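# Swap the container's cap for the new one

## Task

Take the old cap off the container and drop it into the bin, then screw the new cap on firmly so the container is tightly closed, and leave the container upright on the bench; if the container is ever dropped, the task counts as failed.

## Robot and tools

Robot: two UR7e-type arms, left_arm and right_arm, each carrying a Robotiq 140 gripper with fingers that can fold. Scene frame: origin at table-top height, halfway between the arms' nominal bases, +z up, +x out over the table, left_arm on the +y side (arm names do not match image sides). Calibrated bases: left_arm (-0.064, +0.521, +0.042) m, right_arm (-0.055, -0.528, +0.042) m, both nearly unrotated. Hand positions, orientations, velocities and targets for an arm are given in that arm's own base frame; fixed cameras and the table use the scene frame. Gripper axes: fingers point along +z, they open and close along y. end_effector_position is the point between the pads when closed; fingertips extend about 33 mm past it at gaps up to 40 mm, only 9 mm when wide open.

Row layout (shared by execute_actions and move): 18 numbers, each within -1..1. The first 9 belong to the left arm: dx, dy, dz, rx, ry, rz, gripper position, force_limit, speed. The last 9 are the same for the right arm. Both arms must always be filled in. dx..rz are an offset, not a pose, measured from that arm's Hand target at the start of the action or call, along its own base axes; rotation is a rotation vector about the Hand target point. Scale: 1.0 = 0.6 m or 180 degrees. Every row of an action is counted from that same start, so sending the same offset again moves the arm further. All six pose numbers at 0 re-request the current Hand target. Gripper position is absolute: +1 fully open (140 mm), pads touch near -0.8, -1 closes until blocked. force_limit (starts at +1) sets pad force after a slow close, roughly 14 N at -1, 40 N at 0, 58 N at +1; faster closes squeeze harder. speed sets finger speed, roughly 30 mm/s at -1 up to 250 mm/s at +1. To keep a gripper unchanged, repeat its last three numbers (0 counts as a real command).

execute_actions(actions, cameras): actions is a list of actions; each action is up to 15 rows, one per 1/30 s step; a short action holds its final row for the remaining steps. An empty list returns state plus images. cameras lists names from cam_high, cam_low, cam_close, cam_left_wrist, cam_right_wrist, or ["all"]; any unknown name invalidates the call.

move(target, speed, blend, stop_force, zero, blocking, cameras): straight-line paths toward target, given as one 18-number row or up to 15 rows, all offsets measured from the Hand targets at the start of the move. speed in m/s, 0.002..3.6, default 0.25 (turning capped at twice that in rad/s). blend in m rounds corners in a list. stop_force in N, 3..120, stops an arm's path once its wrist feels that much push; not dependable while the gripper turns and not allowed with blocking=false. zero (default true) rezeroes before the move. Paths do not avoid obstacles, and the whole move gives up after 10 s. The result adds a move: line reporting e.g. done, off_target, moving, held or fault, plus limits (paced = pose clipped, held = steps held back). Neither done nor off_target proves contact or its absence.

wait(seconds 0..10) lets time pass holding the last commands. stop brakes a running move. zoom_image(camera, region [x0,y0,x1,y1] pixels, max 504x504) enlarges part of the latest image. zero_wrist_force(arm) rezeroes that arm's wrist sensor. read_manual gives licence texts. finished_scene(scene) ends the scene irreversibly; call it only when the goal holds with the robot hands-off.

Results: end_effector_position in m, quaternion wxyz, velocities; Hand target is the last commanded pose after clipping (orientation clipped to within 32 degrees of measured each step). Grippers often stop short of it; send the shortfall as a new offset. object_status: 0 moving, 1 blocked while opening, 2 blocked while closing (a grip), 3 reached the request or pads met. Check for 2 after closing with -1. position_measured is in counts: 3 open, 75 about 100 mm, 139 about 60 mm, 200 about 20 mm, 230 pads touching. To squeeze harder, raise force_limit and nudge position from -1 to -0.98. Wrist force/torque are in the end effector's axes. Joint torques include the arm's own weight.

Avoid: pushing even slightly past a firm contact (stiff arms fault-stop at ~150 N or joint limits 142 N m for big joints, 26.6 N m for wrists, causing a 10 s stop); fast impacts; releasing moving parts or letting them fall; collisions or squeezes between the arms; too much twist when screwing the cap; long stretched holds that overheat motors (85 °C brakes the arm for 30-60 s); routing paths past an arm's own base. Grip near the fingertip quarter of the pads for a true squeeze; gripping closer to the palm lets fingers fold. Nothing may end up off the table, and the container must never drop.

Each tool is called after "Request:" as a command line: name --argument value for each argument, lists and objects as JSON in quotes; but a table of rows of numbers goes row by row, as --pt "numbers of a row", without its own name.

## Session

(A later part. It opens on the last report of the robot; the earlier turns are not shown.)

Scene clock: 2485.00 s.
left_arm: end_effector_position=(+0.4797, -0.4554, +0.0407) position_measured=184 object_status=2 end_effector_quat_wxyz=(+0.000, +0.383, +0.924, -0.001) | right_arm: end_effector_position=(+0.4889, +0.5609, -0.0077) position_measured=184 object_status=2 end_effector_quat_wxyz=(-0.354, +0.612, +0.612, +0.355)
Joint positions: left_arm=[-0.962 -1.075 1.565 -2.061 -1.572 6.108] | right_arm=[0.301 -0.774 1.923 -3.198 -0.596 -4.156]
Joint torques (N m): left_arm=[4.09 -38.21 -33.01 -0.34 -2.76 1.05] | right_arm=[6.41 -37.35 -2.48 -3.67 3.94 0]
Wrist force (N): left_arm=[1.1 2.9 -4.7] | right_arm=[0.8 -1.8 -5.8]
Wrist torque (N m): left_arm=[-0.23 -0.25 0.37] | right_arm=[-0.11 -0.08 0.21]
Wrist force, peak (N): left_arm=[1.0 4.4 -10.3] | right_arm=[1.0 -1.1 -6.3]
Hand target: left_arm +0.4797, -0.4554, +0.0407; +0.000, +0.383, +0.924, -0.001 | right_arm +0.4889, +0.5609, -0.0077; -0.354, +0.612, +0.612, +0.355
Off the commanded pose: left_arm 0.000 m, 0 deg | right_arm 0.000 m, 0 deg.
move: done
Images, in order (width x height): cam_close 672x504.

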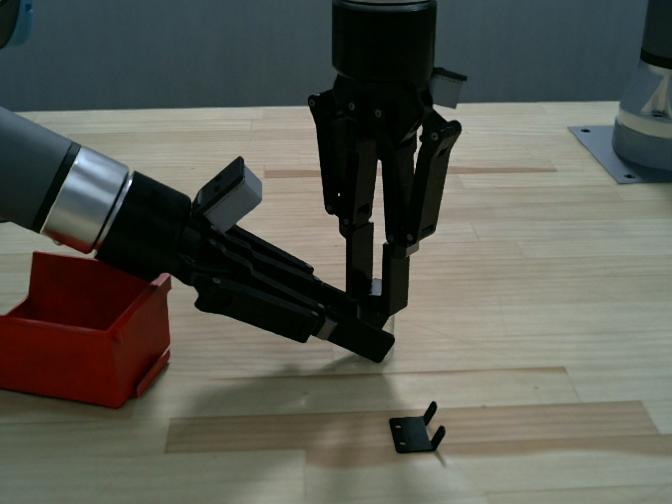

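Request:
move --pt "0 0 0 0 0 0 -0.15 -0.3 -1 0 0 0 0 0 0 -1 0 -1" --pt "0.0005 -0.0005 0.025 0 0 0 -0.15 -0.3 -1 0 0 0 0 0 0 -1 0 -1" --pt "0.0005 -0.0005 0.025 0 0 0.5 -0.15 -0.3 -1 0 0 0 0 0 0 -1 0 -1" --pt "0.0005 -0.0005 0.025 0 0 1.0 -0.15 -0.3 -1 0 0 0 0 0 0 -1 0 -1" --pt "0.0005 -0.0005 0.025 0 0 -0.75 -0.15 -0.3 -1 0 0 0 0 0 0 -1 0 -1" --speed 0.4 --cameras '["cam_close","cam_left_wrist"]'

Request:
zoom_image --camera "cam_close" --region '[336, 256, 426, 366]'

Request:
zoom_image --camera "cam_left_wrist" --region '[276, 136, 456, 296]'

Scene clock: 2513.80 s.
left_arm: end_effector_position=(+0.4800, -0.4557, +0.0557) position_measured=148 object_status=3 end_effector_quat_wxyz=(-0.001, +1.000, -0.001, +0.000) | right_arm: end_effector_position=(+0.4889, +0.5609, -0.0077) position_measured=184 object_status=2 end_effector_quat_wxyz=(-0.354, +0.612, +0.612, +0.355)
Joint positions: left_arm=[-0.962 -1.09 1.545 -2.025 -1.57 2.181] | right_arm=[0.301 -0.774 1.923 -3.198 -0.596 -4.156]
Joint torques (N m): left_arm=[-8.62 -51.15 -19.79 -0.08 2.39 -2.65] | right_arm=[5.8 -36.43 -21.44 -3.66 -0.35 -0.02]
Wrist force (N): left_arm=[-0.6 1.3 -1.4] | right_arm=[1.0 -1.7 -1.8]
Wrist torque (N m): left_arm=[-0.09 -0.31 0.51] | right_arm=[0.06 -0.08 0.12]
Wrist force, peak (N): left_arm=[0.9 10.2 -3.3] | right_arm=[-1.7 -7.0 -9.2]
Hand target: left_arm +0.4800, -0.4557, +0.0557; -0.001, +1.000, -0.001, +0.000 | right_arm +0.4889, +0.5609, -0.0077; -0.354, +0.612, +0.612, +0.355
Off the commanded pose: left_arm 0.000 m, 0 deg | right_arm 0.000 m, 0 deg.
move: done
Images, in order (width x height): cam_close 672x504, cam_left_wrist 672x504.

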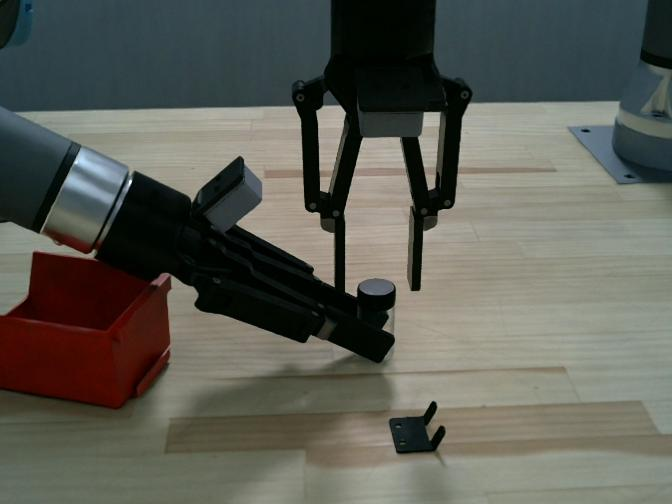

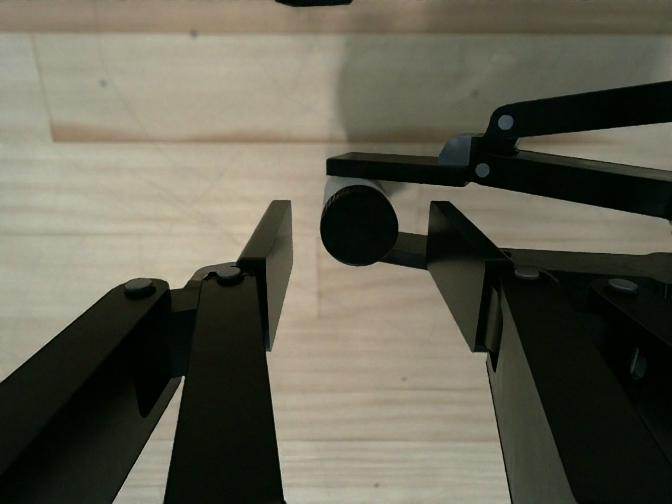

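Scaled by 4.582 from the camera's 672x504 image, which has a finer 960x720 frame.

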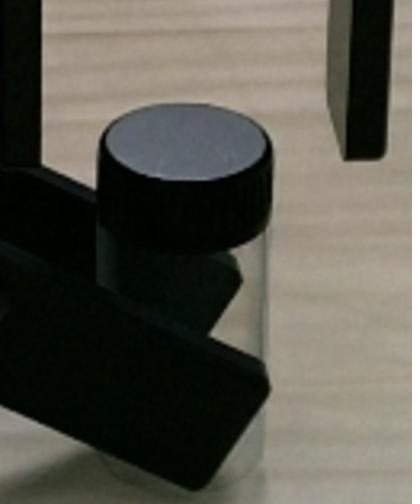

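Scaled by 2.800 from the camera's 672x504 image, which has a finer 960x720 frame.

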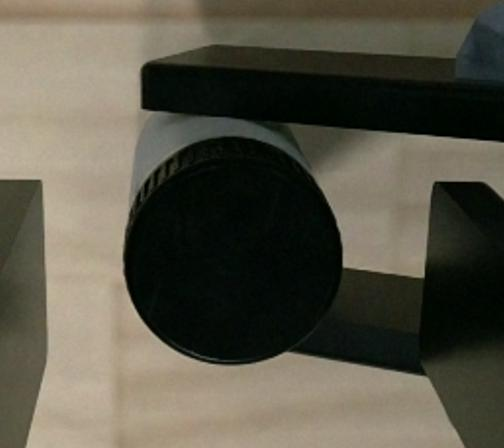

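Request:
move --pt "0 0 -0.025 0 0 0 -0.15 -0.3 -1 0 0 0 0 0 0 -1 0 -1" --pt "0 0 -0.025 0 0 0 -1 0.3 -1 0 0 0 0 0 0 -0.98 0.5 -1" --speed 0.05

Scene clock: 2525.67 s.
left_arm: end_effector_position=(+0.4800, -0.4557, +0.0407) position_measured=186 object_status=0 end_effector_quat_wxyz=(-0.001, +1.000, -0.001, +0.000) | right_arm: end_effector_position=(+0.4889, +0.5609, -0.0077) position_measured=185 object_status=2 end_effector_quat_wxyz=(-0.354, +0.612, +0.612, +0.355)
Joint positions: left_arm=[-0.962 -1.074 1.562 -2.058 -1.57 2.18] | right_arm=[0.301 -0.774 1.923 -3.198 -0.596 -4.156]
Joint torques (N m): left_arm=[-7.97 -49.08 -32.13 -4.84 0.09 -2.21] | right_arm=[5.2 -36.79 -20.8 -3.65 -0.21 -0.3]
Wrist force (N): left_arm=[-2.6 -5.7 -13.3] | right_arm=[1.3 -2.3 -9.5]
Wrist torque (N m): left_arm=[0.24 -0.33 0.54] | right_arm=[0.09 -0.02 0.18]
Wrist force, peak (N): left_arm=[-2.7 -5.7 -13.3] | right_arm=[1.3 -2.4 -9.6]
Hand target: left_arm +0.4800, -0.4557, +0.0407; -0.001, +1.000, -0.001, +0.000 | right_arm +0.4889, +0.5609, -0.0077; -0.354, +0.612, +0.612, +0.355
Off the commanded pose: left_arm 0.000 m, 0 deg | right_arm 0.000 m, 0 deg.
move: done

Request:
move --target '[0,0,0.0005,0,0,-0.1667,-1,0.3,-1,0,0,0,0,0,0,-0.98,0.5,-1]' --speed 0.2

Scene clock: 2534.13 s.
left_arm: end_effector_position=(+0.4800, -0.4557, +0.0410) position_measured=186 object_status=2 end_effector_quat_wxyz=(-0.001, +0.966, -0.259, +0.000) | right_arm: end_effector_position=(+0.4889, +0.5609, -0.0077) position_measured=185 object_status=2 end_effector_quat_wxyz=(-0.354, +0.612, +0.612, +0.355)
Joint positions: left_arm=[-0.963 -1.074 1.563 -2.058 -1.57 2.704] | right_arm=[0.301 -0.774 1.923 -3.198 -0.596 -4.156]
Joint torques (N m): left_arm=[3.6 -52.65 -16.7 -3.59 -3.47 1.37] | right_arm=[4.33 -37.07 -11.46 -2.19 0.96 -0.06]
Wrist force (N): left_arm=[-3.0 -2.1 -2.2] | right_arm=[1.3 -1.7 -7.7]
Wrist torque (N m): left_arm=[-0.02 -0.29 -0.01] | right_arm=[-0.49 0.01 0.38]
Wrist force, peak (N): left_arm=[-2.9 -5.9 -14.1] | right_arm=[1.3 -2.2 -9.8]
Hand target: left_arm +0.4800, -0.4557, +0.0410; -0.001, +0.966, -0.259, +0.000 | right_arm +0.4889, +0.5609, -0.0077; -0.354, +0.612, +0.612, +0.355
Off the commanded pose: left_arm 0.000 m, 0 deg | right_arm 0.000 m, 0 deg.
move: done

Request:
move --target '[0,0,0,0,0,-0.1111,-1,0.3,-1,0,0,0,0,0,0,-0.98,0.5,-1]' --speed 0.15 --cameras '["cam_close"]'

Scene clock: 2547.53 s.
left_arm: end_effector_position=(+0.4800, -0.4557, +0.0410) position_measured=186 object_status=2 end_effector_quat_wxyz=(-0.001, +0.906, -0.423, +0.000) | right_arm: end_effector_position=(+0.4889, +0.5609, -0.0077) position_measured=185 object_status=2 end_effector_quat_wxyz=(-0.354, +0.612, +0.612, +0.355)
Joint positions: left_arm=[-0.963 -1.075 1.563 -2.059 -1.569 3.053] | right_arm=[0.301 -0.774 1.923 -3.198 -0.596 -4.156]
Joint torques (N m): left_arm=[0.46 -52.73 -12.31 -4.9 -2.29 -0.46] | right_arm=[3.99 -37.01 -3.58 -2.56 3.71 -0.15]
Wrist force (N): left_arm=[-1.4 0.6 -2.2] | right_arm=[1.9 -1.7 -4.5]
Wrist torque (N m): left_arm=[-0.18 -0.34 -0.03] | right_arm=[-0.53 -0.05 0.39]
Wrist force, peak (N): left_arm=[-4.2 -1.9 -3.6] | right_arm=[1.5 -0.9 -7.9]
Hand target: left_arm +0.4800, -0.4557, +0.0410; -0.001, +0.906, -0.423, +0.000 | right_arm +0.4889, +0.5609, -0.0077; -0.354, +0.612, +0.612, +0.355
Off the commanded pose: left_arm 0.000 m, 0 deg | right_arm 0.000 m, 0 deg.
move: done
Images, in order (width x height): cam_close 672x504.

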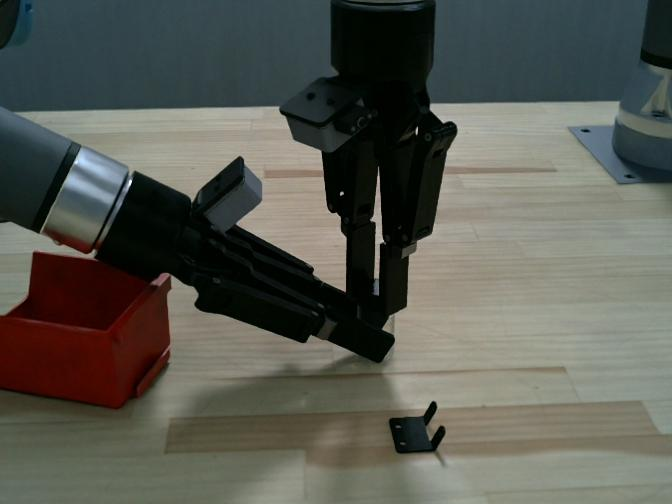

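Request:
move --pt "0 0 0 0 0 0 -0.98 1 -1 0 0 0 0 0 0 -1 1 -1" --pt "0 0 0 0 0 -0.1111 -0.98 1 -1 0 0 0 0 0 0 -1 1 -1" --speed 0.15 --cameras '["cam_close"]'

Request:
zoom_image --camera "cam_close" --region '[336, 256, 426, 366]'

Scene clock: 2562.00 s.
left_arm: end_effector_position=(+0.4800, -0.4557, +0.0410) position_measured=187 object_status=2 end_effector_quat_wxyz=(-0.001, +0.819, -0.574, +0.000) | right_arm: end_effector_position=(+0.4889, +0.5609, -0.0077) position_measured=186 object_status=2 end_effector_quat_wxyz=(-0.354, +0.612, +0.612, +0.355)
Joint positions: left_arm=[-0.963 -1.075 1.564 -2.06 -1.569 3.402] | right_arm=[0.301 -0.774 1.923 -3.198 -0.596 -4.156]
Joint torques (N m): left_arm=[2.96 -53.02 -12.15 -3.55 -2.39 -0.33] | right_arm=[3.63 -37.19 -10.52 -3.74 3.62 -0.24]
Wrist force (N): left_arm=[1.7 1.7 -2.0] | right_arm=[4.1 -0.9 -2.3]
Wrist torque (N m): left_arm=[-0.29 -0.38 -0.22] | right_arm=[-0.71 -0.11 0.45]
Wrist force, peak (N): left_arm=[-3.4 -0.5 -8.6] | right_arm=[1.7 -2.7 -9.3]
Hand target: left_arm +0.4800, -0.4557, +0.0410; -0.001, +0.819, -0.574, +0.000 | right_arm +0.4889, +0.5609, -0.0077; -0.354, +0.612, +0.612, +0.355
Off the commanded pose: left_arm 0.000 m, 0 deg | right_arm 0.000 m, 0 deg.
move: done
Images, in order (width x height): cam_close 672x504.

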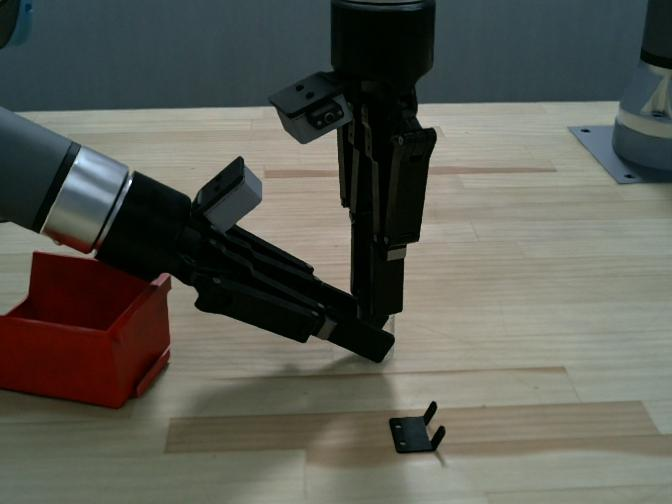

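Scaled by 4.582 from the camera's 672x504 image, which has a finer 960x720 frame.

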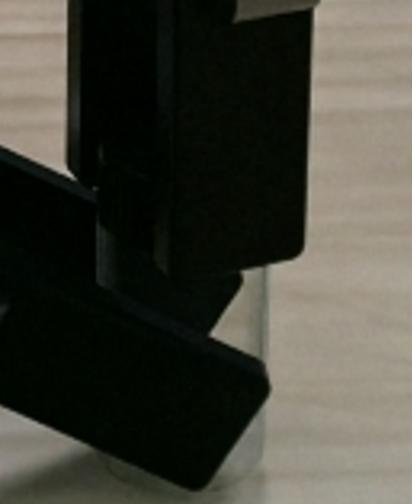

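Request:
move --pt "0 0 0 0 0 0 -0.15 -1 -1 0 0 0 0 0 0 -1 1 -1" --pt "0 0 0.03 0 0 0 -0.15 -1 -1 0 0 0 0 0 0 -1 1 -1" --pt "0 0 0.33 0 0 0 -0.15 -1 -1 0 0 0 0 0 0 -1 1 -1" --speed '[0.05,0.05,0.2]' --cameras '["cam_close"]'

Scene clock: 2603.57 s.
left_arm: end_effector_position=(+0.4801, -0.4557, +0.2389) position_measured=148 object_status=3 end_effector_quat_wxyz=(-0.001, +0.819, -0.574, +0.000) | right_arm: end_effector_position=(+0.4889, +0.5609, -0.0077) position_measured=186 object_status=2 end_effector_quat_wxyz=(-0.354, +0.612, +0.612, +0.355)
Joint positions: left_arm=[-0.963 -1.194 1.214 -1.59 -1.569 3.402] | right_arm=[0.301 -0.774 1.923 -3.198 -0.596 -4.156]
Joint torques (N m): left_arm=[-2.79 -46.49 -27.17 -1 -1.99 -1.98] | right_arm=[3.12 -37.14 -18.09 -3.49 3.01 -0.14]
Wrist force (N): left_arm=[-0.3 0.5 -1.4] | right_arm=[1.7 -1.6 -2.7]
Wrist torque (N m): left_arm=[-0.28 -0.37 0.57] | right_arm=[0.04 -0.09 0.12]
Wrist force, peak (N): left_arm=[-0.5 0.6 -4.3] | right_arm=[3.9 -2.0 -2.6]
Hand target: left_arm +0.4800, -0.4557, +0.2390; -0.001, +0.819, -0.574, +0.000 | right_arm +0.4889, +0.5609, -0.0077; -0.354, +0.612, +0.612, +0.355
Off the commanded pose: left_arm 0.000 m, 0 deg | right_arm 0.000 m, 0 deg.
move: done
Images, in order (width x height): cam_close 672x504.

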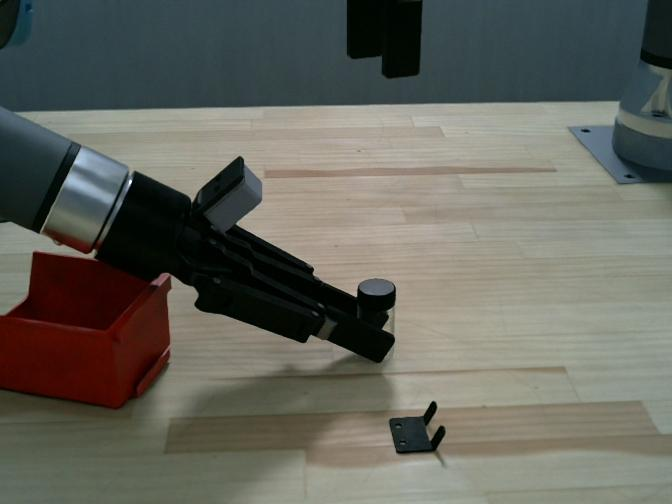

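Request:
move --pt "0 0 0 0 0 0 -0.15 -1 -1 0 0 0 0 0 0 -0.1 -1 -1" --pt "0 0 0 0 0 0 -0.15 -1 -1 0 -0.0433 0.025 0 0 0 -0.1 -1 -1" --pt "0 0 0 0 0 0 -0.15 -1 -1 0 -0.1732 0.1 0 0 0 -0.1 -1 -1" --speed '[0.05,0.04,0.15]' --cameras '["cam_close", "cam_high"]'

Request:
zoom_image --camera "cam_close" --region '[300, 240, 450, 390]'

Scene clock: 2617.10 s.
left_arm: end_effector_position=(+0.4800, -0.4557, +0.2390) position_measured=148 object_status=3 end_effector_quat_wxyz=(-0.001, +0.819, -0.574, +0.000) | right_arm: end_effector_position=(+0.4889, +0.4570, +0.0523) position_measured=141 object_status=3 end_effector_quat_wxyz=(-0.354, +0.612, +0.612, +0.355)
Joint positions: left_arm=[-0.963 -1.194 1.213 -1.59 -1.569 3.402] | right_arm=[0.108 -1.043 2.096 -2.812 -0.532 -4.497]
Joint torques (N m): left_arm=[-7.21 -52.88 -36.54 0.01 -2.7 2.51] | right_arm=[-3.68 -39.88 -16.37 -1.64 0 -0.87]
Wrist force (N): left_arm=[-0.3 0.7 -1.3] | right_arm=[0.0 -1.7 -1.9]
Wrist torque (N m): left_arm=[-0.25 -0.37 0.57] | right_arm=[0.01 0.00 -0.02]
Wrist force, peak (N): left_arm=[-0.3 1.0 -1.4] | right_arm=[0.1 -1.5 -4.0]
Hand target: left_arm +0.4800, -0.4557, +0.2390; -0.001, +0.819, -0.574, +0.000 | right_arm +0.4889, +0.4570, +0.0523; -0.354, +0.612, +0.612, +0.355
Off the commanded pose: left_arm 0.000 m, 0 deg | right_arm 0.000 m, 0 deg.
move: done
Images, in order (width x height): cam_high 672x504, cam_close 672x504.

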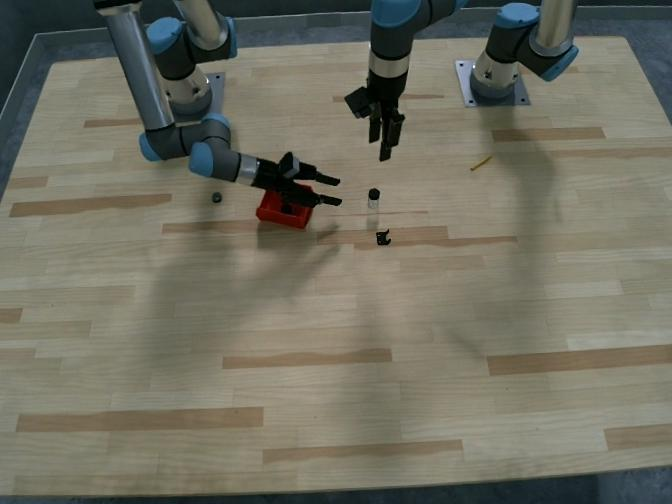

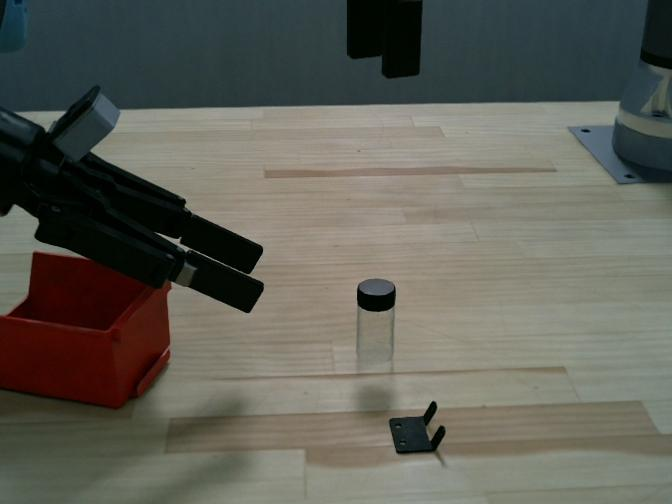

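Scaled by 3.360 from the camera's 672x504 image, which has a finer 960x720 frame.

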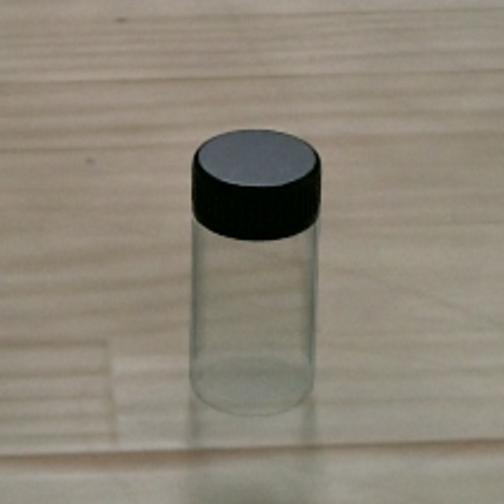

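Request:
zoom_image --camera "cam_high" --region '[190, 150, 340, 250]'

Scaled by 3.360 from the camera's 672x504 image, which has a finer 960x720 frame.

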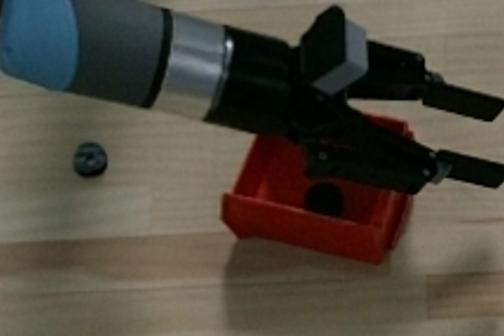

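Request:
finished_scene --scene 1

The scene is finished: the task was done.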